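## Task

Find the LC port in the 6th of 6 columns counting from the left, the 6th of 10 blocks counting from the top, and the 4th of 4 holes counting from the top. Inspect it with the probe first. The probe only captures an image when it is fully inserted and held steady. Clean the port only if the panel's phone says it is not clean: push the cleaner in until its body bottoms out, then inspect again. If the port is still not clean after two cleanings, it fails. Finish with both the probe and the cleaner withdrawn and give the verdict, pass or fail. You can fail the task by unlatching a plug or pressing hard on one, by bending the cleaner's nose, or by pushing the robot hard into the panel. Falling over or ending tilted also fails it. In finished_scene, the answer holds only the names, comma-separated, in the style answer="comet, unicorn".

## Robot and tools

ROBOT. A Rainbow Robotics RB-Y1. It has a two-wheel differential base with rear casters and cannot move sideways. A folding leg and torso carry two 7-joint arms with grippers and a head. Each hand has a wrist camera in a case that sticks out sideways and can collide with things. Cameras: head_camera (896x504), left_wrist_camera and right_wrist_camera (644x364).

FRAMES. The base frame has its origin on the floor between the drive wheels, x forward, y left, z up, in metres. left_hand and right_hand are reported in this frame. Each is the point between the finger pads, 0.03 m behind the fingertips. The fingers point along the hand's -z and close along its x. The odometry frame is the base frame at scene start. Headings are in rad, positive to the left.

move. One action per call, plus optional cameras (list drawn from head_camera, left_wrist_camera, right_wrist_camera, all; [] means none) and blocking (true by default; false returns in about 0.5 s while motion continues). An action is one of:
- base, joints, or both, optionally with min_time_s or contact_limits
- target, alone or with min_time_s
- contact_limits alone
A call with no action just reports state.

base: a velocity command, not a position. It takes x_m_s (forward, 0.005 to 0.4 m/s either sign, or 0), turn_rad_s (left positive, 0.02 to 1.509 either sign, or 0) and for_s (0.1 to 5 s). Omitted speeds are 0. Acceleration is 0.4 m/s² (turns 0.5 rad/s²), so the base coasts to a stop after for_s. Distance is roughly speed × for_s. If |x_m_s| + 0.27|turn_rad_s| exceeds 0.4, both speeds are scaled down together.

joints: a dict of absolute targets by name, in rad (grippers in m). Ranges:
- Torso: torso_squat_rad 0 to 1.2, torso_shift_rad -0.3 to 0.6, torso_pitch_rad -0.2 to 1.4 (positive bows forward), torso_yaw_rad -1.5 to 1.5 (left positive; lift both arms 0.2 rad outward first).
- Combined torso limits: squat+shift<=1.52; squat-shift+pitch<=1.57; shift+0.5pitch-0.4squat<=0.7; shift+0.3pitch-0.5squat<=0.39.
- Arms: left_shoulder_roll_rad 0 to 3.141 (outward); right_shoulder_roll_rad -3.141 to 0 (outward); elbows -2.617 to 0.01; shoulder pitch ±2.356 (negative swings forward); wrist pitch -1.57 to 1.919; hand roll ±2.705; forearm roll ±3.141.
- Grippers: left_gripper_m and right_gripper_m 0 to 0.1, as the pad opening.
- Head: head_pan_rad ±0.523, head_tilt_rad -0.35 to 1.57 (positive looks down).

target: an absolute pose for one hand in the base frame. It takes side ("left" or "right"), x, y, z in m (-3 to 3) and quat_wxyz, in the same convention as the printed hand lines. It is solved into joint angles, so the hand travels on an arc; break long moves into short steps. The result says reached (within 10 mm and 2°), short (with the error), or refused (with a reason).

min_time_s: 0.1 to 8 s, the minimum duration for arm, head and torso motions.

contact_limits: gripper current caps in mA, 200 to 672.5, per gripper key. They persist, and each scene starts at 672.5. Lower values give softer grips; the pads press about 44 to 55 N at full current.

wait: seconds 0 to 10, optional cameras. It returns state, and returns early once motions rest.

stop: brakes every running motion. Braked parts may keep pressing on contact.

zoom_image: camera plus region [x0,y0,x1,y1] in pixels of that camera's latest image, at most 504x504.

read_manual: licence texts only.

finished_scene: scene (1 or 2) and answer (string; "unknown" if not found). It cannot be undone. Calls after it in the same reply go to the next scene.

RESULTS. The "move" line is done, or else the worst status word. base_status, joint_status, left_hand_status and right_hand_status can read:
- moving
- done (the base's done only means the command was sent for its time, e.g. "sent for 0.7 of 1.2 s")
- off_target (resting away from the target, maybe still pushing)
- contact_stop (torso only)
- time_out
- limit_stop_at_<name> (self-collision guard or joint limit)
- not_followed ("joint command not followed": the arm-collision check withheld it)
- torque_fault
- limit_stop_at_motor_heat
on_its_own lists uncommanded behaviour. The state also shows:
- joint_positions and base_odometry
- lidar_m: 12 sectors of 30°, starting straight ahead and going counter-clockwise; "-" means nothing seen
- motor_effort: wheel %, peak in brackets; under 30 at rest is normal
- wheel_motors_off
- joint torques and external torques
- Wrist force/torque: raw and offset by up to 16 N
- Motor temperatures
- chest, left_hand, right_hand
After an uncommanded stop or a refusal, the later move, wait and finished_scene calls in that reply are skipped.

HAZARDS.
- The base does not stop on contact. Wheels can stall, which cuts the motors for 2 s, or tip the robot if the upper body snags.
- A torque fault (contact torque reaching a joint's load limit, e.g. elbow 33.1 N m, wrist 23 N m) freezes everything for 10 s.
- At 80 °C a motor locks its arm for 30 to 60 s. Avoid long stretched holds.
- Never let the arms press on or strike each other. Keep shoulder rolls about 0.5 rad outward when both arms reach forward.
- Do not drop tools or let them fall far.
- Do not ram the panel, force plugs, or bend the cleaner tip.
- Avoid leaning the robot until wheels lift.
- Carry loads of 3 kg at most per arm, and keep them close to the body.
- Thinking time advances the scene while moves continue.

Each tool is called after "Emit:" as name(argument=value, ...), one argument or row to a line, values as JSON.

## Session

Emit:
move(
)

Scene clock: 0.00 s.
Joint torques (N m): no reading
External joint torques (N m): no reading
Motor temperatures (°C): left_arm=[33 35 30 31 37 34 31] | right_arm=[37 28 32 32 37 35 46]
Wrist force (N): no reading
Wrist torque (N m): no reading
Wrist force, peak (N): no reading
base_odometry: x=+0.000 y=+0.000 heading=+0.000
lidar_m: 1.36 1.09 2.14 2.31 2.47 3.62 4.46 3.03 2.36 2.31 1.79 1.10
base_status: not commanded
joint_positions: torso_squat_rad=+0.350 torso_shift_rad=+0.000 torso_pitch_rad=+0.000 torso_yaw_rad=+0.000 left_shoulder_pitch_rad=+0.017 left_shoulder_roll_rad=+0.028 left_shoulder_yaw_rad=+0.033 left_elbow_rad=-0.121 left_forearm_roll_rad=-0.009 left_wrist_pitch_rad=-0.037 left_hand_roll_rad=+0.026 left_gripper_m=+0.018 right_shoulder_pitch_rad=+0.104 right_shoulder_roll_rad=-0.436 right_shoulder_yaw_rad=+0.709 right_elbow_rad=-1.440 right_forearm_roll_rad=+1.860 right_wrist_pitch_rad=+0.724 right_hand_roll_rad=-0.737 right_gripper_m=+0.047 head_pan_rad=+0.000 head_tilt_rad=+0.400
joint_status: not commanded
wheel_motors_off: 0
motor_effort: left_wheel=+1 right_wheel=+2
chest: x=-0.2280 y=+0.0008 z=+1.2475 quat_wxyz=(+1.000, -0.001, +0.000, +0.000) (m; base frame)
left_hand: x=-0.1729 y=+0.2437 z=+0.5650 quat_wxyz=(+0.997, +0.014, -0.071, +0.027) (m; base frame)
right_hand: x=+0.1776 y=-0.2004 z=+0.9177 quat_wxyz=(+0.501, -0.490, -0.498, +0.511) (m; base frame)
pictures: head_camera, left_wrist_camera, right_wrist_camera

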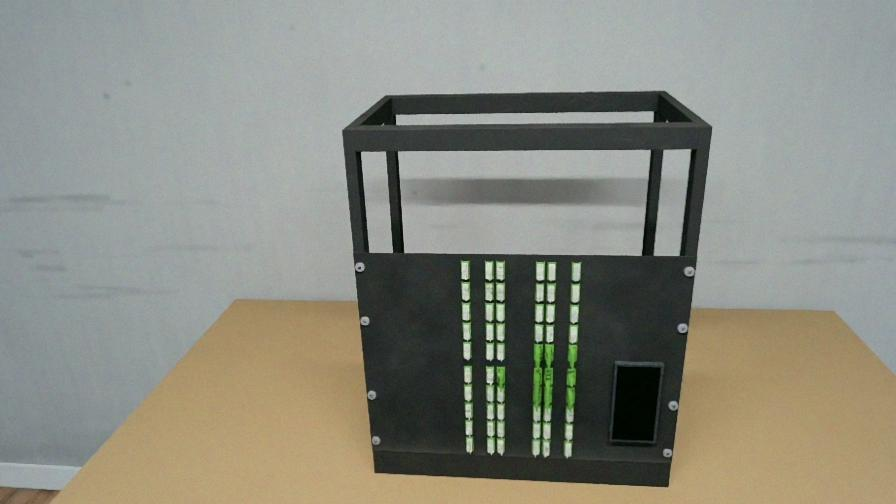

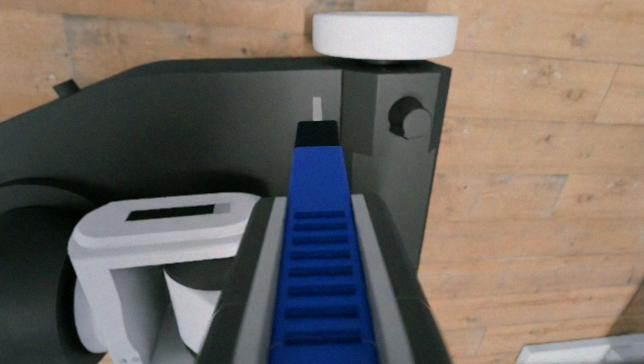

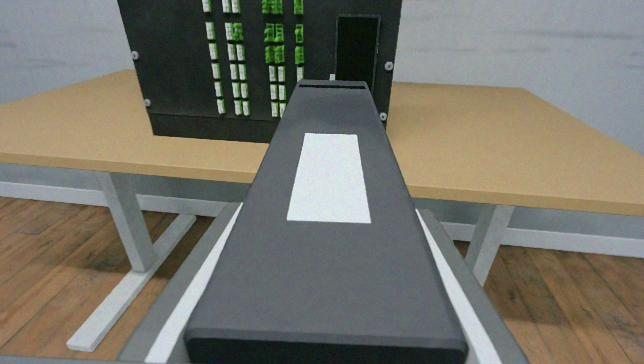

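Emit:
zoom_image(
  camera="head_camera",
  region=[440, 240, 600, 360],
)

Emit:
zoom_image(
  camera="head_camera",
  region=[440, 340, 600, 470],
)

Emit:
zoom_image(
  camera="left_wrist_camera",
  region=[180, 50, 480, 364],
)

Emit:
zoom_image(
  camera="right_wrist_camera",
  region=[180, 0, 480, 200],
)

Scaled by 3.150 from the camera's 896x504 image, which has a finer 1280x720 frame.

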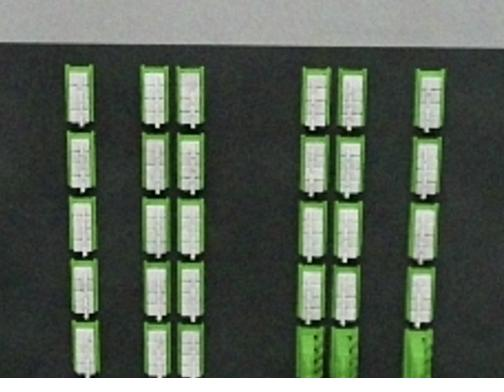

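Scaled by 3.150 from the camera's 896x504 image, which has a finer 1280x720 frame.

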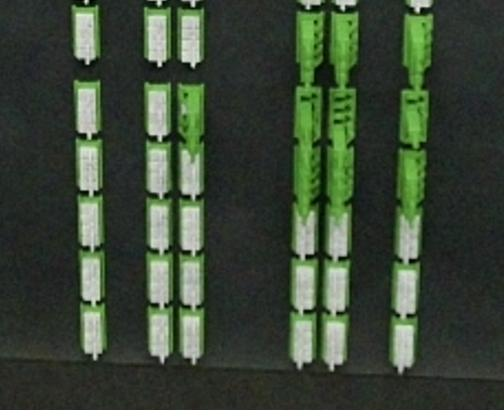

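Scaled by 1.605 from the camera's 644x364 image, which has a finer 1265x715 frame.

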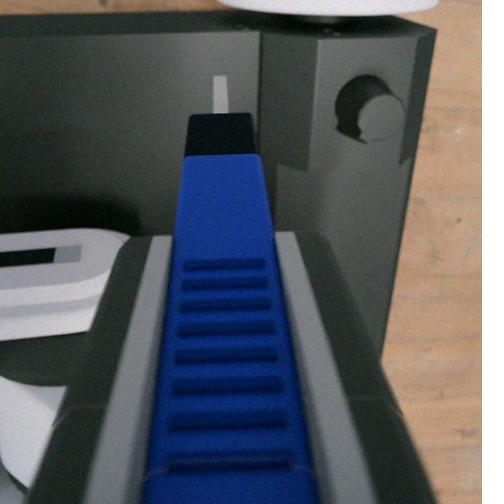

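Scaled by 1.680 from the camera's 644x364 image, which has a finer 920x520 frame.

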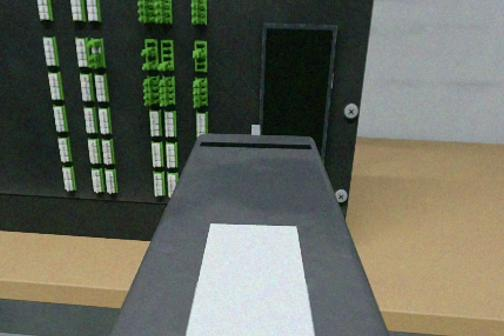

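Emit:
move(
  joints={"head_tilt_rad": 0.9, "head_pan_rad": -0.2},
  cameras=["head_camera"],
)

Emit:
zoom_image(
  camera="head_camera",
  region=[300, 150, 700, 504],
)

Scene clock: 4.10 s.
Joint torques (N m): left_arm=[-0.48 1.87 -0.4 0.32 0.27 -0.3 -0.11] | right_arm=[-6.66 -3.7 -3.38 -8.2 0.72 1.75 -0.16]
External joint torques (N m): left_arm=[0.68 0.89 -0.45 0.35 0.26 0.09 -0.11] | right_arm=[0.4 -0.57 0.19 0.29 -0.15 0.37 -0.16]
Motor temperatures (°C): left_arm=[33 35 30 31 37 34 31] | right_arm=[37 28 32 32 37 35 46]
Wrist force (N): left_arm=[-2.0 -4.5 -3.1] | right_arm=[-2.3 16.4 5.2]
Wrist torque (N m): left_arm=[0.66 0.03 0.26] | right_arm=[-1.63 -0.15 -0.26]
Wrist force, peak (N): left_arm=[-2.2 -4.7 -3.3] | right_arm=[-2.1 16.8 5.3]
move: done
base_odometry: x=+0.000 y=+0.000 heading=+0.000
lidar_m: 1.35 1.08 2.14 2.31 2.47 3.60 4.46 3.02 2.35 2.30 1.79 1.10
base_status: not commanded
joint_positions: torso_squat_rad=+0.350 torso_shift_rad=+0.000 torso_pitch_rad=+0.000 torso_yaw_rad=+0.000 left_shoulder_pitch_rad=+0.017 left_shoulder_roll_rad=+0.028 left_shoulder_yaw_rad=+0.033 left_elbow_rad=-0.121 left_forearm_roll_rad=-0.009 left_wrist_pitch_rad=-0.037 left_hand_roll_rad=+0.026 left_gripper_m=+0.018 right_shoulder_pitch_rad=+0.104 right_shoulder_roll_rad=-0.436 right_shoulder_yaw_rad=+0.709 right_elbow_rad=-1.440 right_forearm_roll_rad=+1.860 right_wrist_pitch_rad=+0.724 right_hand_roll_rad=-0.737 right_gripper_m=+0.047 head_pan_rad=-0.200 head_tilt_rad=+0.900
joint_status: all done
wheel_motors_off: 0
motor_effort: left_wheel=+1(2) right_wheel=-1(2)
chest: x=-0.2280 y=+0.0008 z=+1.2475 quat_wxyz=(+1.000, -0.001, +0.000, +0.000) (m; base frame)
left_hand: x=-0.1729 y=+0.2437 z=+0.5650 quat_wxyz=(+0.997, +0.014, -0.071, +0.027) (m; base frame)
right_hand: x=+0.1776 y=-0.2004 z=+0.9177 quat_wxyz=(+0.501, -0.490, -0.498, +0.511) (m; base frame)
pictures: head_camera

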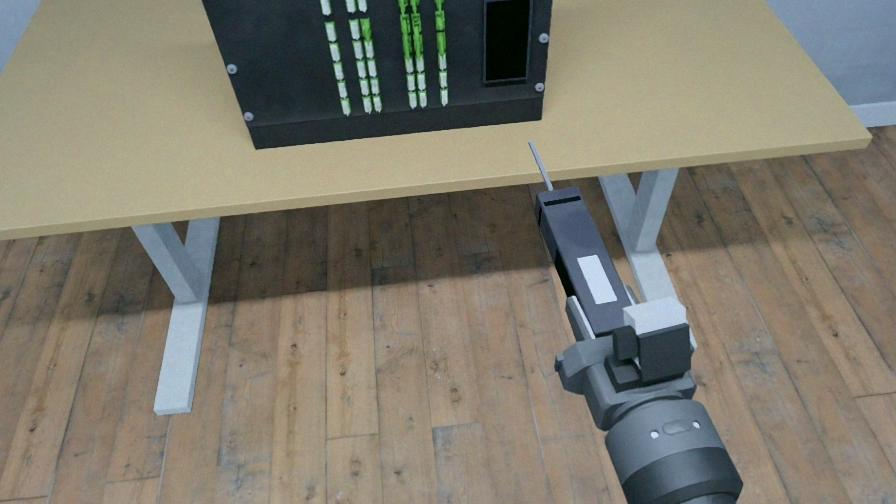

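Scaled by 1.260 from the camera's 896x504 image, which has a finer 1280x720 frame.

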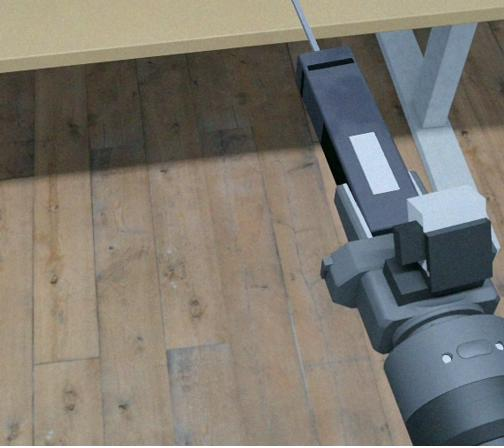

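Emit:
move(
  target={"side":"right","x":0.06,"y":-0.24,"z":0.95,"quat_wxyz":[0.5,-0.5,-0.5,0.5]},
  min_time_s=2,
  cameras=["right_wrist_camera"],
)

Emit:
move(
  base={"turn_rad_s":-0.3,"for_s":2.0},
  joints={"head_pan_rad":0.0,"head_tilt_rad":0.7},
  cameras=[],
)

Emit:
move(
  base={"x_m_s":0.1,"for_s":2.5},
  cameras=["head_camera"],
)

Emit:
move(
  base={"turn_rad_s":0.3,"for_s":1.8},
)

Scene clock: 10.00 s.
Joint torques (N m): left_arm=[-0.34 1.56 -0.36 0.43 0.31 -0.26 -0.11] | right_arm=[-0.17 -7.43 -2.61 -8.97 1.2 2.05 -0.62]
External joint torques (N m): left_arm=[0.82 0.58 -0.41 0.46 0.3 0.13 -0.1] | right_arm=[0.06 -1.82 0.2 -0.77 0.19 0.62 -0.61]
Motor temperatures (°C): left_arm=[33 35 30 31 37 34 31] | right_arm=[37 28 32 32 37 35 46]
Wrist force (N): left_arm=[-2.0 -4.7 -2.9] | right_arm=[-2.3 16.3 5.5]
Wrist torque (N m): left_arm=[0.67 0.01 0.28] | right_arm=[-1.62 -0.13 -0.25]
Wrist force, peak (N): left_arm=[-2.4 -5.0 -3.0] | right_arm=[-2.7 16.8 5.4]
move: done
base_odometry: x=+0.000 y=+0.000 heading=+0.000
lidar_m: 1.36 1.09 2.14 2.32 2.47 3.62 4.45 3.03 2.36 2.30 1.79 1.11
base_status: not commanded
joint_positions: torso_squat_rad=+0.350 torso_shift_rad=+0.000 torso_pitch_rad=+0.000 torso_yaw_rad=+0.000 left_shoulder_pitch_rad=+0.017 left_shoulder_roll_rad=+0.028 left_shoulder_yaw_rad=+0.033 left_elbow_rad=-0.121 left_forearm_roll_rad=-0.009 left_wrist_pitch_rad=-0.037 left_hand_roll_rad=+0.026 left_gripper_m=+0.018 right_shoulder_pitch_rad=+0.451 right_shoulder_roll_rad=-0.656 right_shoulder_yaw_rad=+0.751 right_elbow_rad=-1.781 right_forearm_roll_rad=+1.957 right_wrist_pitch_rad=+0.874 right_hand_roll_rad=-0.774 right_gripper_m=+0.047 head_pan_rad=-0.200 head_tilt_rad=+0.900
joint_status: all done
wheel_motors_off: 0
motor_effort: left_wheel=+1(1) right_wheel=-1(3)
chest: x=-0.2280 y=+0.0008 z=+1.2475 quat_wxyz=(+1.000, -0.001, +0.000, +0.000) (m; base frame)
left_hand: x=-0.1729 y=+0.2437 z=+0.5650 quat_wxyz=(+0.997, +0.014, -0.071, +0.027) (m; base frame)
right_hand: x=+0.0609 y=-0.2395 z=+0.9497 quat_wxyz=(+0.500, -0.500, -0.500, +0.500) (m; base frame)
right_hand_status: reached (checked arc, planned for 2.0 s): 1 mm and 0.0 deg off.
pictures: right_wrist_camera

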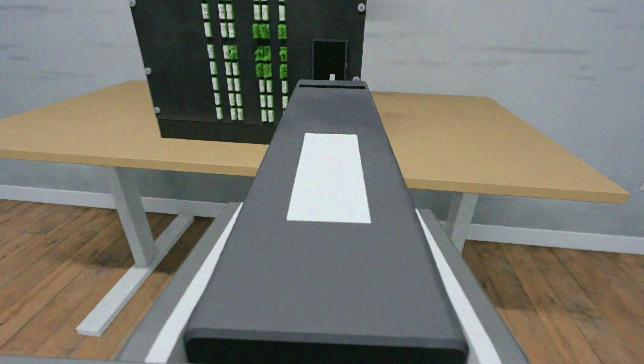

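Scene clock: 13.20 s.
Joint torques (N m): left_arm=[-0.58 1.6 -0.47 0.45 0.22 -0.24 -0.04] | right_arm=[-0.09 -7.5 -2.68 -8.76 1.18 2.11 -0.56]
External joint torques (N m): left_arm=[0.58 0.62 -0.53 0.47 0.21 0.15 -0.03] | right_arm=[0.13 -1.88 0.14 -0.57 0.18 0.68 -0.55]
Motor temperatures (°C): left_arm=[33 35 30 31 37 34 31] | right_arm=[36 28 31 32 37 35 46]
Wrist force (N): left_arm=[-2.2 -4.5 -3.3] | right_arm=[-2.3 16.3 5.2]
Wrist torque (N m): left_arm=[0.65 0.01 0.26] | right_arm=[-1.62 -0.14 -0.25]
Wrist force, peak (N): left_arm=[-2.6 -4.7 -3.0] | right_arm=[-2.4 16.6 5.5]
move: done
base_odometry: x=+0.000 y=+0.000 heading=-0.600
lidar_m: 1.09 1.36 1.09 1.99 2.30 2.41 3.34 4.46 3.22 2.39 2.30 1.91
base_status: done (sent for 2 of 2 s)
joint_positions: torso_squat_rad=+0.350 torso_shift_rad=+0.000 torso_pitch_rad=+0.000 torso_yaw_rad=+0.000 left_shoulder_pitch_rad=+0.017 left_shoulder_roll_rad=+0.028 left_shoulder_yaw_rad=+0.033 left_elbow_rad=-0.121 left_forearm_roll_rad=-0.009 left_wrist_pitch_rad=-0.037 left_hand_roll_rad=+0.026 left_gripper_m=+0.018 right_shoulder_pitch_rad=+0.452 right_shoulder_roll_rad=-0.656 right_shoulder_yaw_rad=+0.751 right_elbow_rad=-1.781 right_forearm_roll_rad=+1.957 right_wrist_pitch_rad=+0.874 right_hand_roll_rad=-0.774 right_gripper_m=+0.047 head_pan_rad=+0.000 head_tilt_rad=+0.700
joint_status: all done
wheel_motors_off: 0
motor_effort: left_wheel=+8(24) right_wheel=+4(12)
chest: x=-0.2280 y=+0.0008 z=+1.2475 quat_wxyz=(+1.000, -0.001, +0.000, +0.000) (m; base frame)
left_hand: x=-0.1729 y=+0.2437 z=+0.5650 quat_wxyz=(+0.997, +0.014, -0.071, +0.027) (m; base frame)
right_hand: x=+0.0608 y=-0.2395 z=+0.9497 quat_wxyz=(+0.500, -0.500, -0.500, +0.500) (m; base frame)
pictures: none
No camera images: "cameras" was empty.

Scene clock: 16.40 s.
Joint torques (N m): left_arm=[0.08 1.5 -0.1 0.55 0.24 -0.36 -0.1] | right_arm=[-0.97 -7.29 -2.92 -8.73 1.11 2.01 -0.55]
External joint torques (N m): left_arm=[1.24 0.52 -0.15 0.57 0.23 0.03 -0.09] | right_arm=[-0.75 -1.67 -0.11 -0.54 0.1 0.57 -0.54]
Motor temperatures (°C): left_arm=[33 35 30 31 37 34 31] | right_arm=[36 28 31 32 37 35 46]
Wrist force (N): left_arm=[-2.6 -4.3 -2.9] | right_arm=[-2.4 16.2 5.4]
Wrist torque (N m): left_arm=[0.65 -0.04 0.23] | right_arm=[-1.63 -0.17 -0.25]
Wrist force, peak (N): left_arm=[-2.5 -4.5 -3.3] | right_arm=[-2.4 16.7 5.8]
move: done
base_odometry: x=+0.206 y=-0.141 heading=-0.600
lidar_m: 0.85 1.14 0.99 1.02 2.43 2.54 3.49 4.67 3.08 2.26 2.18 1.61
base_status: done (sent for 2.5 of 2.5 s)
joint_positions: torso_squat_rad=+0.350 torso_shift_rad=+0.000 torso_pitch_rad=+0.000 torso_yaw_rad=+0.000 left_shoulder_pitch_rad=+0.017 left_shoulder_roll_rad=+0.028 left_shoulder_yaw_rad=+0.033 left_elbow_rad=-0.121 left_forearm_roll_rad=-0.009 left_wrist_pitch_rad=-0.037 left_hand_roll_rad=+0.026 left_gripper_m=+0.018 right_shoulder_pitch_rad=+0.452 right_shoulder_roll_rad=-0.656 right_shoulder_yaw_rad=+0.751 right_elbow_rad=-1.781 right_forearm_roll_rad=+1.957 right_wrist_pitch_rad=+0.874 right_hand_roll_rad=-0.774 right_gripper_m=+0.047 head_pan_rad=+0.000 head_tilt_rad=+0.700
joint_status: not commanded
wheel_motors_off: 0
motor_effort: left_wheel=-8(31) right_wheel=+6(23)
chest: x=-0.2279 y=+0.0008 z=+1.2475 quat_wxyz=(+1.000, -0.001, +0.000, +0.000) (m; base frame)
left_hand: x=-0.1728 y=+0.2437 z=+0.5650 quat_wxyz=(+0.997, +0.014, -0.071, +0.027) (m; base frame)
right_hand: x=+0.0608 y=-0.2395 z=+0.9496 quat_wxyz=(+0.500, -0.500, -0.500, +0.500) (m; base frame)
pictures: head_camera

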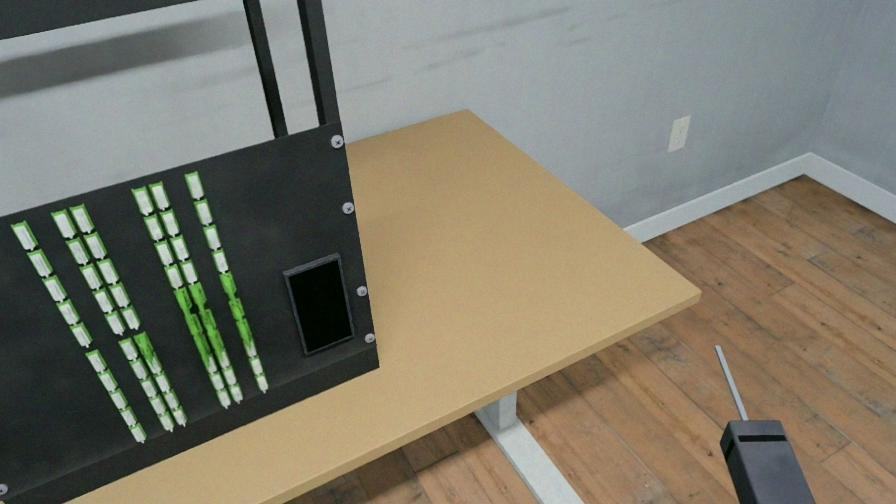

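Scene clock: 19.37 s.
Joint torques (N m): left_arm=[-0.14 1.72 -0.11 0.35 0.23 -0.36 -0.14] | right_arm=[-0.72 -7.24 -2.83 -8.6 1.08 2.19 -0.51]
External joint torques (N m): left_arm=[1.01 0.73 -0.16 0.37 0.22 0.03 -0.14] | right_arm=[-0.51 -1.63 -0.02 -0.4 0.07 0.76 -0.5]
Motor temperatures (°C): left_arm=[33 35 30 31 37 34 31] | right_arm=[36 28 31 32 37 35 46]
Wrist force (N): left_arm=[-2.2 -4.1 -3.1] | right_arm=[-2.2 16.2 5.6]
Wrist torque (N m): left_arm=[0.59 -0.02 0.25] | right_arm=[-1.63 -0.15 -0.26]
Wrist force, peak (N): left_arm=[-2.2 -4.9 -2.9] | right_arm=[-2.2 16.6 5.6]
move: done
base_odometry: x=+0.206 y=-0.141 heading=-0.061
lidar_m: 1.14 0.98 1.71 2.43 2.55 3.54 4.67 3.03 2.26 2.19 1.59 0.86
base_status: done (sent for 1.8 of 1.8 s)
joint_positions: torso_squat_rad=+0.350 torso_shift_rad=+0.000 torso_pitch_rad=+0.000 torso_yaw_rad=+0.000 left_shoulder_pitch_rad=+0.017 left_shoulder_roll_rad=+0.028 left_shoulder_yaw_rad=+0.033 left_elbow_rad=-0.121 left_forearm_roll_rad=-0.009 left_wrist_pitch_rad=-0.037 left_hand_roll_rad=+0.026 left_gripper_m=+0.018 right_shoulder_pitch_rad=+0.452 right_shoulder_roll_rad=-0.656 right_shoulder_yaw_rad=+0.751 right_elbow_rad=-1.781 right_forearm_roll_rad=+1.957 right_wrist_pitch_rad=+0.874 right_hand_roll_rad=-0.774 right_gripper_m=+0.047 head_pan_rad=+0.000 head_tilt_rad=+0.700
joint_status: not commanded
wheel_motors_off: 0
motor_effort: left_wheel=+3(32) right_wheel=+6(20)
chest: x=-0.2279 y=+0.0008 z=+1.2475 quat_wxyz=(+1.000, -0.001, +0.000, +0.000) (m; base frame)
left_hand: x=-0.1729 y=+0.2437 z=+0.5650 quat_wxyz=(+0.997, +0.014, -0.071, +0.027) (m; base frame)
right_hand: x=+0.0608 y=-0.2395 z=+0.9496 quat_wxyz=(+0.500, -0.500, -0.500, +0.500) (m; base frame)
pictures: head_camera, left_wrist_camera, right_wrist_camera

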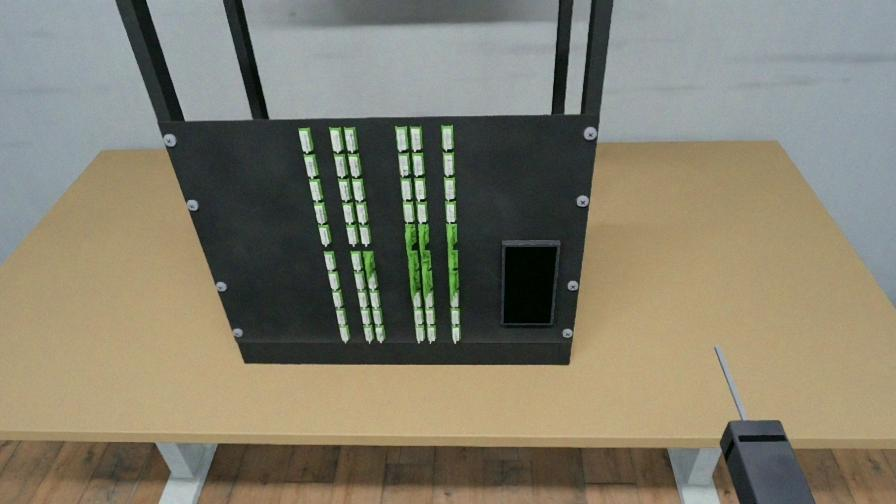

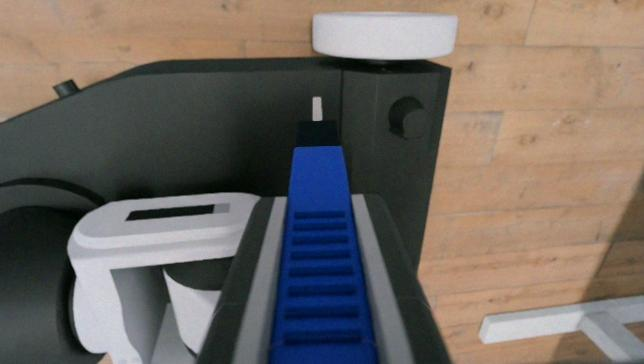

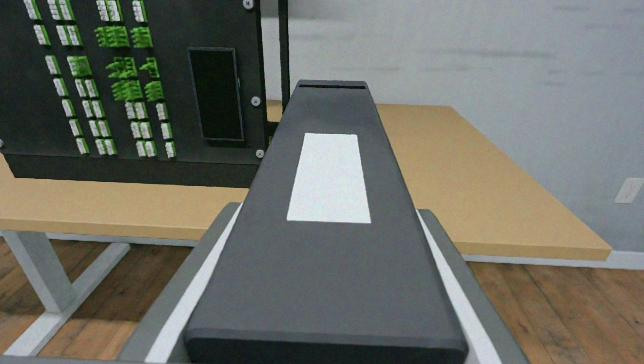

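Emit:
zoom_image(
  camera="head_camera",
  region=[390, 200, 490, 350],
)

Emit:
zoom_image(
  camera="right_wrist_camera",
  region=[80, 0, 280, 160],
)

Scaled by 3.360 from the camera's 896x504 image, which has a finer 1280x720 frame.

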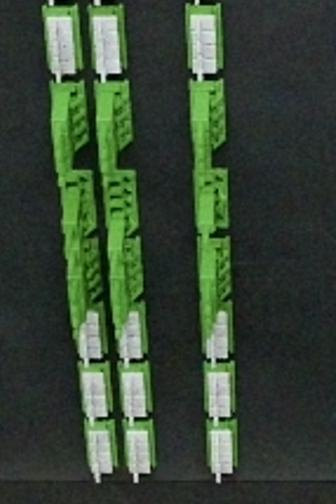

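Scaled by 2.520 from the camera's 644x364 image, which has a finer 920x520 frame.

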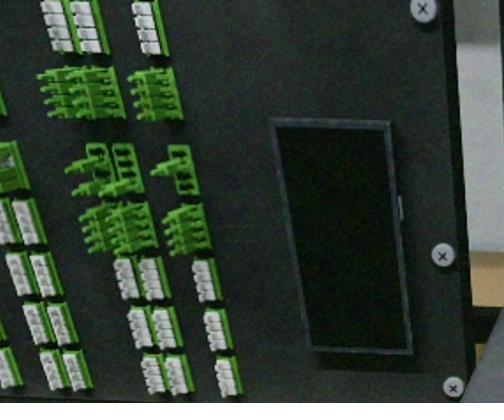

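Emit:
move(
  target={"side":"right","x":0.09,"y":-0.02,"z":0.955,"quat_wxyz":[0.5,-0.5,-0.5,0.5]},
  min_time_s=3,
)

Emit:
zoom_image(
  camera="right_wrist_camera",
  region=[220, 0, 420, 160],
)

Emit:
zoom_image(
  camera="head_camera",
  region=[370, 200, 570, 400],
)

Scene clock: 21.00 s.
Joint torques (N m): left_arm=[0.04 1.68 -0.38 0.45 0.3 -0.32 -0.03] | right_arm=[-0.96 -7.16 -3.05 -8.53 1.03 2.11 -0.59]
External joint torques (N m): left_arm=[1.2 0.69 -0.43 0.47 0.29 0.07 -0.02] | right_arm=[-0.74 -1.55 -0.24 -0.33 0.02 0.67 -0.59]
Motor temperatures (°C): left_arm=[33 35 30 31 37 34 31] | right_arm=[36 28 31 32 37 35 46]
Wrist force (N): left_arm=[-2.1 -4.6 -2.8] | right_arm=[-2.4 16.4 5.3]
Wrist torque (N m): left_arm=[0.65 0.00 0.24] | right_arm=[-1.64 -0.15 -0.25]
Wrist force, peak (N): left_arm=[-2.5 -4.7 -3.0] | right_arm=[-2.3 16.6 5.4]
move: refused
base_odometry: x=+0.206 y=-0.141 heading=-0.061
lidar_m: 1.14 0.99 1.71 2.43 2.55 3.55 4.67 3.03 2.27 2.18 1.59 0.85
base_status: not commanded
joint_positions: torso_squat_rad=+0.350 torso_shift_rad=+0.000 torso_pitch_rad=+0.000 torso_yaw_rad=+0.000 left_shoulder_pitch_rad=+0.017 left_shoulder_roll_rad=+0.028 left_shoulder_yaw_rad=+0.033 left_elbow_rad=-0.121 left_forearm_roll_rad=-0.009 left_wrist_pitch_rad=-0.037 left_hand_roll_rad=+0.026 left_gripper_m=+0.018 right_shoulder_pitch_rad=+0.452 right_shoulder_roll_rad=-0.656 right_shoulder_yaw_rad=+0.751 right_elbow_rad=-1.781 right_forearm_roll_rad=+1.957 right_wrist_pitch_rad=+0.874 right_hand_roll_rad=-0.774 right_gripper_m=+0.047 head_pan_rad=+0.000 head_tilt_rad=+0.700
joint_status: not commanded
wheel_motors_off: 0
motor_effort: left_wheel=+3(4) right_wheel=+7(8)
chest: x=-0.2279 y=+0.0008 z=+1.2475 quat_wxyz=(+1.000, -0.001, +0.000, +0.000) (m; base frame)
left_hand: x=-0.1729 y=+0.2437 z=+0.5650 quat_wxyz=(+0.997, +0.014, -0.071, +0.027) (m; base frame)
right_hand: x=+0.0608 y=-0.2395 z=+0.9496 quat_wxyz=(+0.500, -0.500, -0.500, +0.500) (m; base frame)
right_hand_status: refused: the posture found for that pose touches the leg. Nothing moved. The solve starts from where the arm stands: from another posture it may find a clear one.
pictures: head_camera, left_wrist_camera, right_wrist_camera

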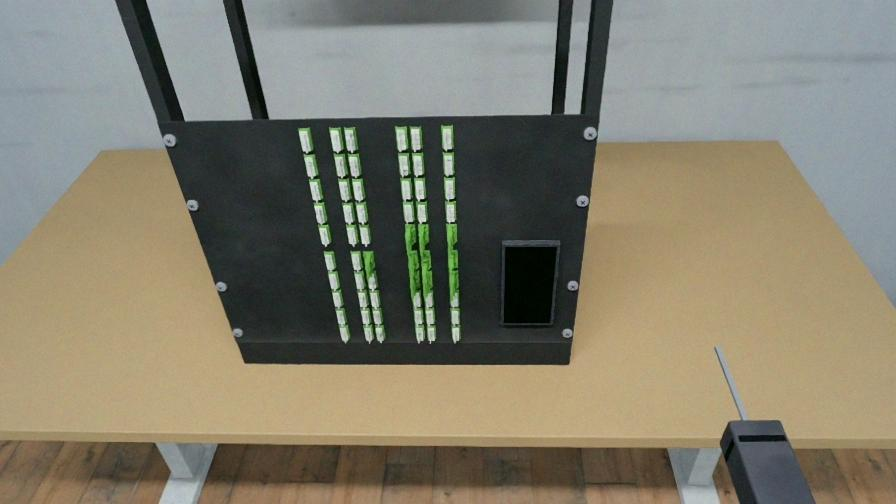

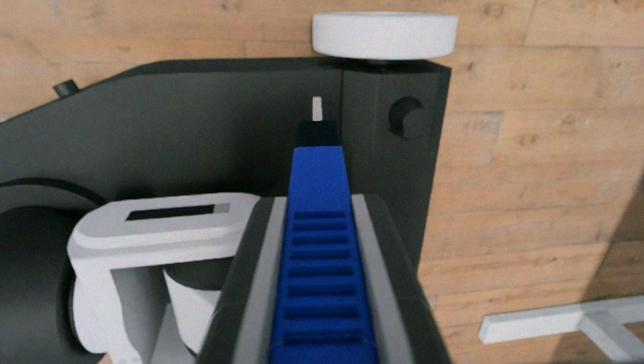

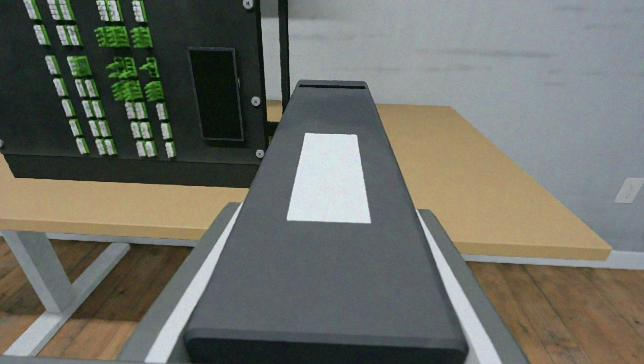

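Scaled by 2.520 from the camera's 644x364 image, which has a finer 920x520 frame.

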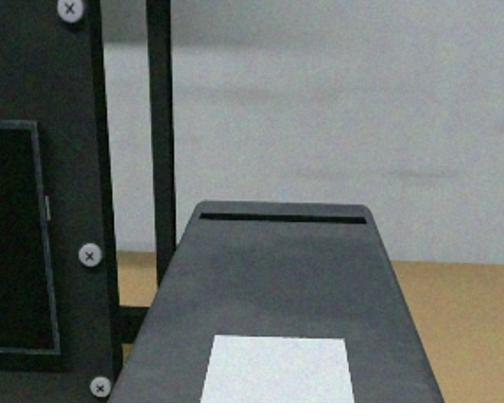

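Scaled by 2.520 from the camera's 896x504 image, which has a finer 1280x720 frame.

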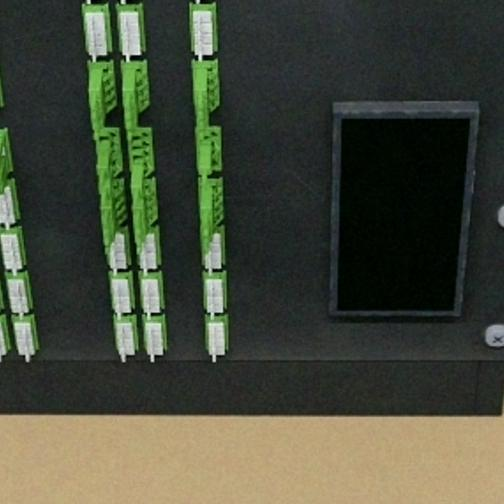

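Emit:
move(
  base={"x_m_s":-0.08,"for_s":1.0},
  cameras=[],
)

Emit:
move(
  target={"side":"right","x":0.16,"y":-0.02,"z":0.955,"quat_wxyz":[0.5,-0.5,-0.5,0.5]},
  min_time_s=3,
)

Emit:
zoom_image(
  camera="right_wrist_camera",
  region=[220, 0, 420, 160],
)

Emit:
zoom_image(
  camera="head_camera",
  region=[370, 200, 570, 400],
)

Scene clock: 23.40 s.
Joint torques (N m): left_arm=[-0.73 1.76 -0.56 0.15 0.19 -0.48 -0.11] | right_arm=[-1.1 -7 -3.41 -8.45 1.21 2.03 -0.59]
External joint torques (N m): left_arm=[0.43 0.77 -0.61 0.17 0.18 -0.09 -0.1] | right_arm=[-0.88 -1.38 -0.6 -0.26 0.2 0.59 -0.58]
Motor temperatures (°C): left_arm=[33 35 30 31 37 34 31] | right_arm=[36 28 31 32 37 35 46]
Wrist force (N): left_arm=[-2.0 -4.3 -3.1] | right_arm=[-2.3 16.4 5.4]
Wrist torque (N m): left_arm=[0.63 0.05 0.26] | right_arm=[-1.63 -0.14 -0.25]
Wrist force, peak (N): left_arm=[-2.4 -4.5 -3.3] | right_arm=[-2.7 16.6 5.6]
move: done
base_odometry: x=+0.126 y=-0.136 heading=-0.059
lidar_m: 1.21 1.06 1.80 2.43 2.56 3.57 4.59 3.01 2.25 2.18 1.70 0.91
base_status: done (sent for 1 of 1 s)
joint_positions: torso_squat_rad=+0.350 torso_shift_rad=+0.000 torso_pitch_rad=+0.000 torso_yaw_rad=+0.000 left_shoulder_pitch_rad=+0.017 left_shoulder_roll_rad=+0.028 left_shoulder_yaw_rad=+0.033 left_elbow_rad=-0.121 left_forearm_roll_rad=-0.009 left_wrist_pitch_rad=-0.037 left_hand_roll_rad=+0.026 left_gripper_m=+0.018 right_shoulder_pitch_rad=+0.452 right_shoulder_roll_rad=-0.656 right_shoulder_yaw_rad=+0.751 right_elbow_rad=-1.781 right_forearm_roll_rad=+1.957 right_wrist_pitch_rad=+0.874 right_hand_roll_rad=-0.774 right_gripper_m=+0.047 head_pan_rad=+0.000 head_tilt_rad=+0.700
joint_status: not commanded
wheel_motors_off: 0
motor_effort: left_wheel=+12(28) right_wheel=-8(20)
chest: x=-0.2280 y=+0.0008 z=+1.2475 quat_wxyz=(+1.000, -0.001, +0.000, +0.000) (m; base frame)
left_hand: x=-0.1730 y=+0.2437 z=+0.5650 quat_wxyz=(+0.997, +0.014, -0.071, +0.027) (m; base frame)
right_hand: x=+0.0608 y=-0.2395 z=+0.9496 quat_wxyz=(+0.500, -0.500, -0.500, +0.500) (m; base frame)
pictures: none
No camera images: "cameras" was empty.

Scene clock: 23.70 s.
Joint torques (N m): left_arm=[-0.75 1.61 -0.32 0.15 0.13 -0.27 -0.09] | right_arm=[-1.46 -7.28 -2.85 -8.64 1.11 1.99 -0.56]
External joint torques (N m): left_arm=[0.41 0.62 -0.37 0.18 0.13 0.12 -0.08] | right_arm=[-1.24 -1.66 -0.04 -0.45 0.11 0.55 -0.55]
Motor temperatures (°C): left_arm=[33 35 30 31 37 34 31] | right_arm=[36 28 31 32 37 35 46]
Wrist force (N): left_arm=[-2.2 -4.9 -2.9] | right_arm=[-2.2 16.3 5.6]
Wrist torque (N m): left_arm=[0.71 -0.01 0.25] | right_arm=[-1.63 -0.15 -0.24]
Wrist force, peak (N): left_arm=[-2.2 -4.9 -2.9] | right_arm=[-2.1 16.3 5.6]
move: refused
base_odometry: x=+0.126 y=-0.136 heading=-0.059
lidar_m: 1.22 1.06 1.81 2.43 2.55 3.56 4.59 3.03 2.26 2.18 1.69 0.91
base_status: not commanded
joint_positions: torso_squat_rad=+0.350 torso_shift_rad=+0.000 torso_pitch_rad=+0.000 torso_yaw_rad=+0.000 left_shoulder_pitch_rad=+0.017 left_shoulder_roll_rad=+0.028 left_shoulder_yaw_rad=+0.033 left_elbow_rad=-0.121 left_forearm_roll_rad=-0.009 left_wrist_pitch_rad=-0.037 left_hand_roll_rad=+0.026 left_gripper_m=+0.018 right_shoulder_pitch_rad=+0.452 right_shoulder_roll_rad=-0.656 right_shoulder_yaw_rad=+0.751 right_elbow_rad=-1.781 right_forearm_roll_rad=+1.957 right_wrist_pitch_rad=+0.874 right_hand_roll_rad=-0.774 right_gripper_m=+0.047 head_pan_rad=+0.000 head_tilt_rad=+0.700
joint_status: not commanded
wheel_motors_off: 0
motor_effort: left_wheel=+12(12) right_wheel=-8(10)
chest: x=-0.2280 y=+0.0008 z=+1.2475 quat_wxyz=(+1.000, -0.001, +0.000, +0.000) (m; base frame)
left_hand: x=-0.1730 y=+0.2437 z=+0.5650 quat_wxyz=(+0.997, +0.014, -0.071, +0.027) (m; base frame)
right_hand: x=+0.0608 y=-0.2395 z=+0.9496 quat_wxyz=(+0.500, -0.500, -0.500, +0.500) (m; base frame)
right_hand_status: refused: the posture found for that pose stands 12 mm from the torso (limit 20 mm). Nothing moved. The solve starts from where the arm stands: from another posture it may find a clear one.
pictures: head_camera, left_wrist_camera, right_wrist_camera

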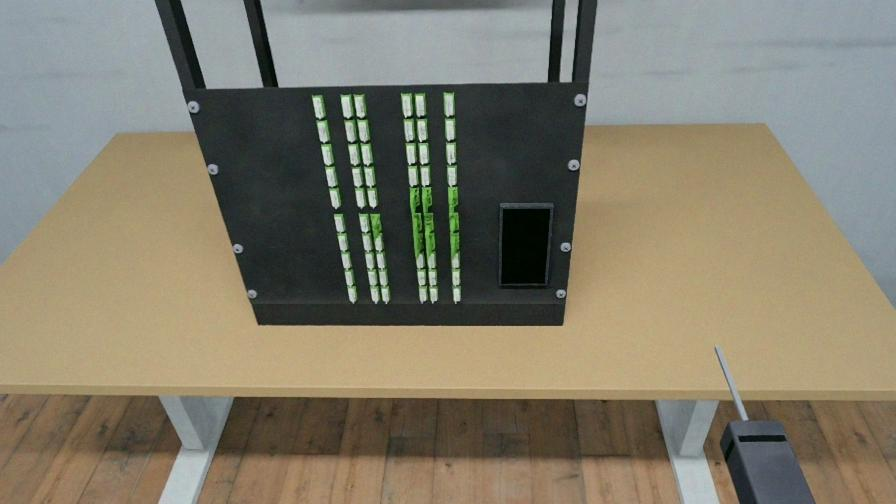

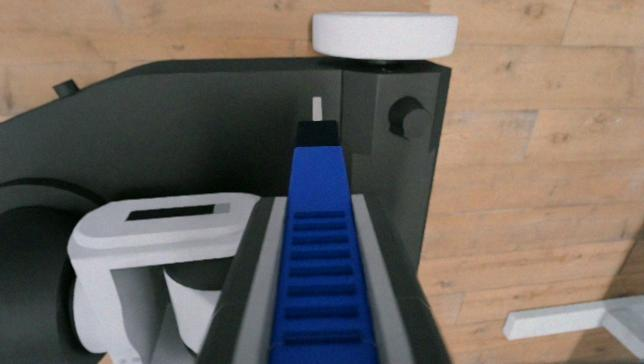

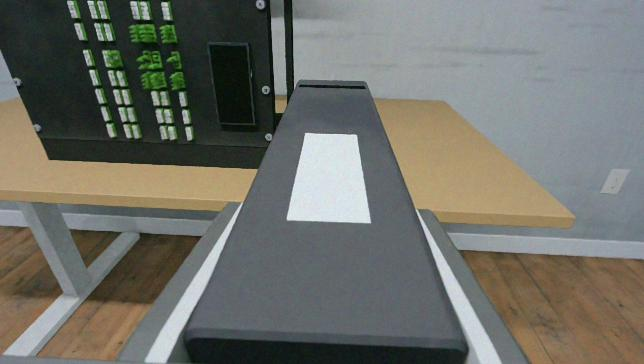

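Scaled by 2.520 from the camera's 644x364 image, which has a finer 920x520 frame.

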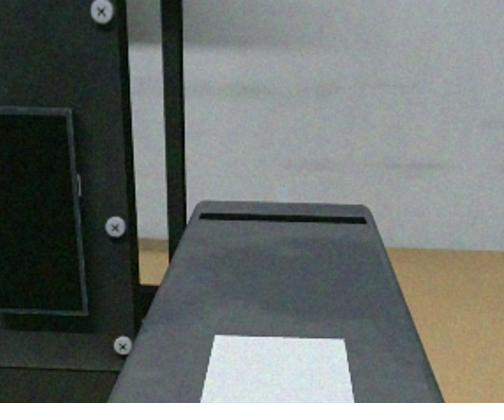

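Scaled by 2.520 from the camera's 896x504 image, which has a finer 1280x720 frame.

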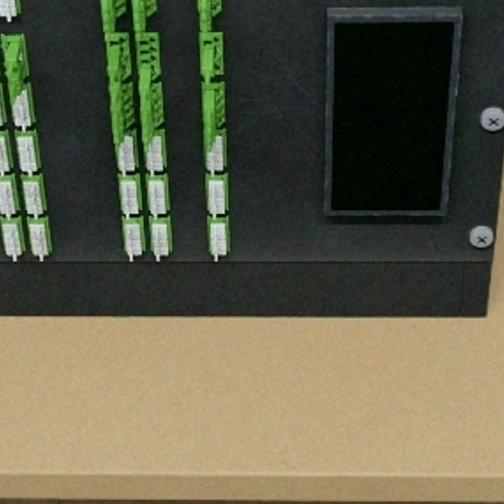

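Emit:
move(
  target={"side":"right","x":0.2,"y":-0.03,"z":0.955,"quat_wxyz":[0.5,-0.5,-0.5,0.5]},
  min_time_s=3,
)

Emit:
zoom_image(
  camera="right_wrist_camera",
  region=[220, 0, 420, 160],
)

Emit:
zoom_image(
  camera="head_camera",
  region=[370, 150, 570, 350],
)

Scene clock: 24.57 s.
Joint torques (N m): left_arm=[-0.8 1.52 -0.65 0.31 0.26 -0.41 -0.09] | right_arm=[-1.45 -7.22 -2.99 -8.54 1.16 2.07 -0.6]
External joint torques (N m): left_arm=[0.36 0.53 -0.7 0.33 0.25 -0.02 -0.09] | right_arm=[-1.23 -1.6 -0.18 -0.34 0.15 0.64 -0.59]
Motor temperatures (°C): left_arm=[33 35 30 31 37 34 31] | right_arm=[36 28 31 32 37 35 46]
Wrist force (N): left_arm=[-2.5 -4.4 -3.1] | right_arm=[-2.0 16.2 5.7]
Wrist torque (N m): left_arm=[0.67 -0.04 0.23] | right_arm=[-1.63 -0.10 -0.23]
Wrist force, peak (N): left_arm=[-2.1 -4.8 -2.9] | right_arm=[-2.4 16.5 5.6]
move: refused
base_odometry: x=+0.126 y=-0.136 heading=-0.059
lidar_m: 1.22 1.06 1.80 2.44 2.55 3.56 4.59 3.03 2.25 2.18 1.70 0.91
base_status: not commanded
joint_positions: torso_squat_rad=+0.350 torso_shift_rad=+0.000 torso_pitch_rad=+0.000 torso_yaw_rad=+0.000 left_shoulder_pitch_rad=+0.017 left_shoulder_roll_rad=+0.028 left_shoulder_yaw_rad=+0.033 left_elbow_rad=-0.121 left_forearm_roll_rad=-0.009 left_wrist_pitch_rad=-0.037 left_hand_roll_rad=+0.026 left_gripper_m=+0.018 right_shoulder_pitch_rad=+0.452 right_shoulder_roll_rad=-0.656 right_shoulder_yaw_rad=+0.751 right_elbow_rad=-1.781 right_forearm_roll_rad=+1.957 right_wrist_pitch_rad=+0.874 right_hand_roll_rad=-0.774 right_gripper_m=+0.047 head_pan_rad=+0.000 head_tilt_rad=+0.700
joint_status: not commanded
wheel_motors_off: 0
motor_effort: left_wheel=+12(12) right_wheel=-9(11)
chest: x=-0.2280 y=+0.0008 z=+1.2475 quat_wxyz=(+1.000, -0.001, +0.000, +0.000) (m; base frame)
left_hand: x=-0.1730 y=+0.2437 z=+0.5650 quat_wxyz=(+0.997, +0.014, -0.071, +0.027) (m; base frame)
right_hand: x=+0.0608 y=-0.2395 z=+0.9496 quat_wxyz=(+0.500, -0.500, -0.500, +0.500) (m; base frame)
right_hand_status: refused: the way to the posture found for that pose passes 16 mm from the leg (limit 20 mm); the posture itself is clear. Nothing moved. The way starts where the arm stands: move the arm first, then send the pose again.
pictures: head_camera, left_wrist_camera, right_wrist_camera

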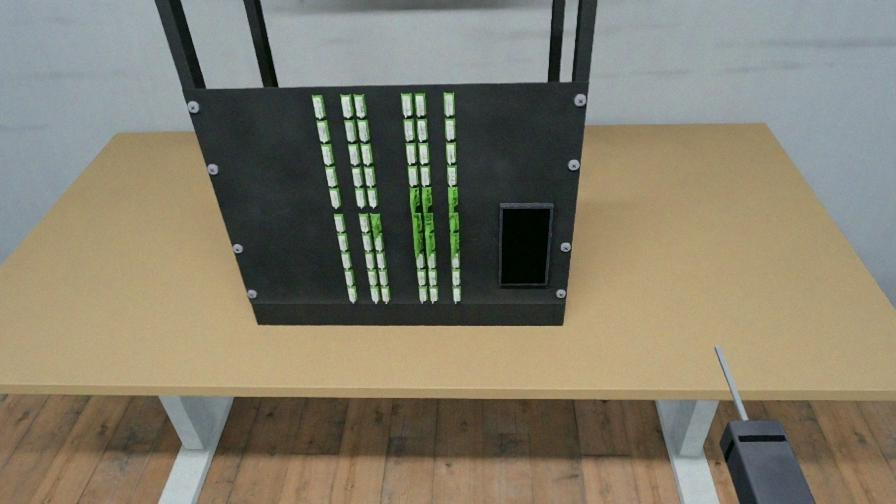

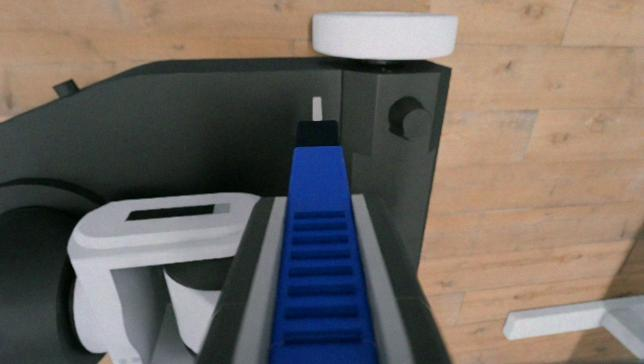

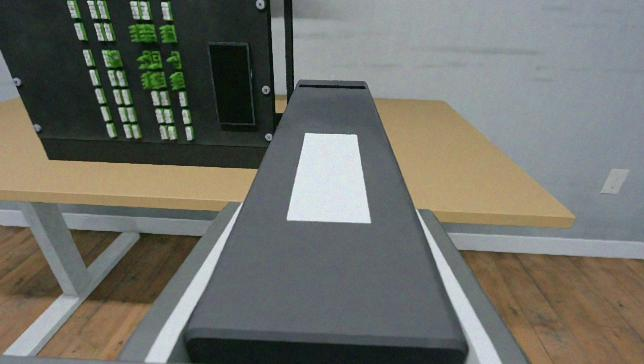

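Scaled by 2.520 from the camera's 644x364 image, which has a finer 920x520 frame.

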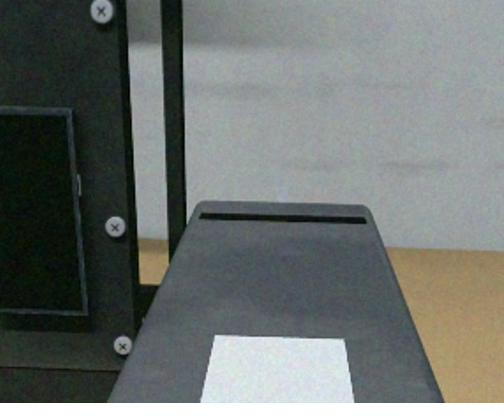

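Scaled by 2.520 from the camera's 896x504 image, which has a finer 1280x720 frame.

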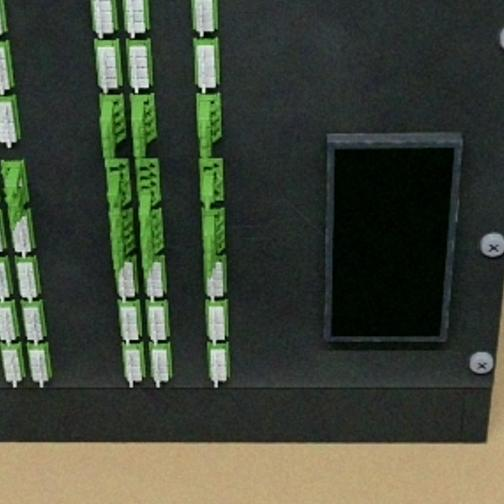

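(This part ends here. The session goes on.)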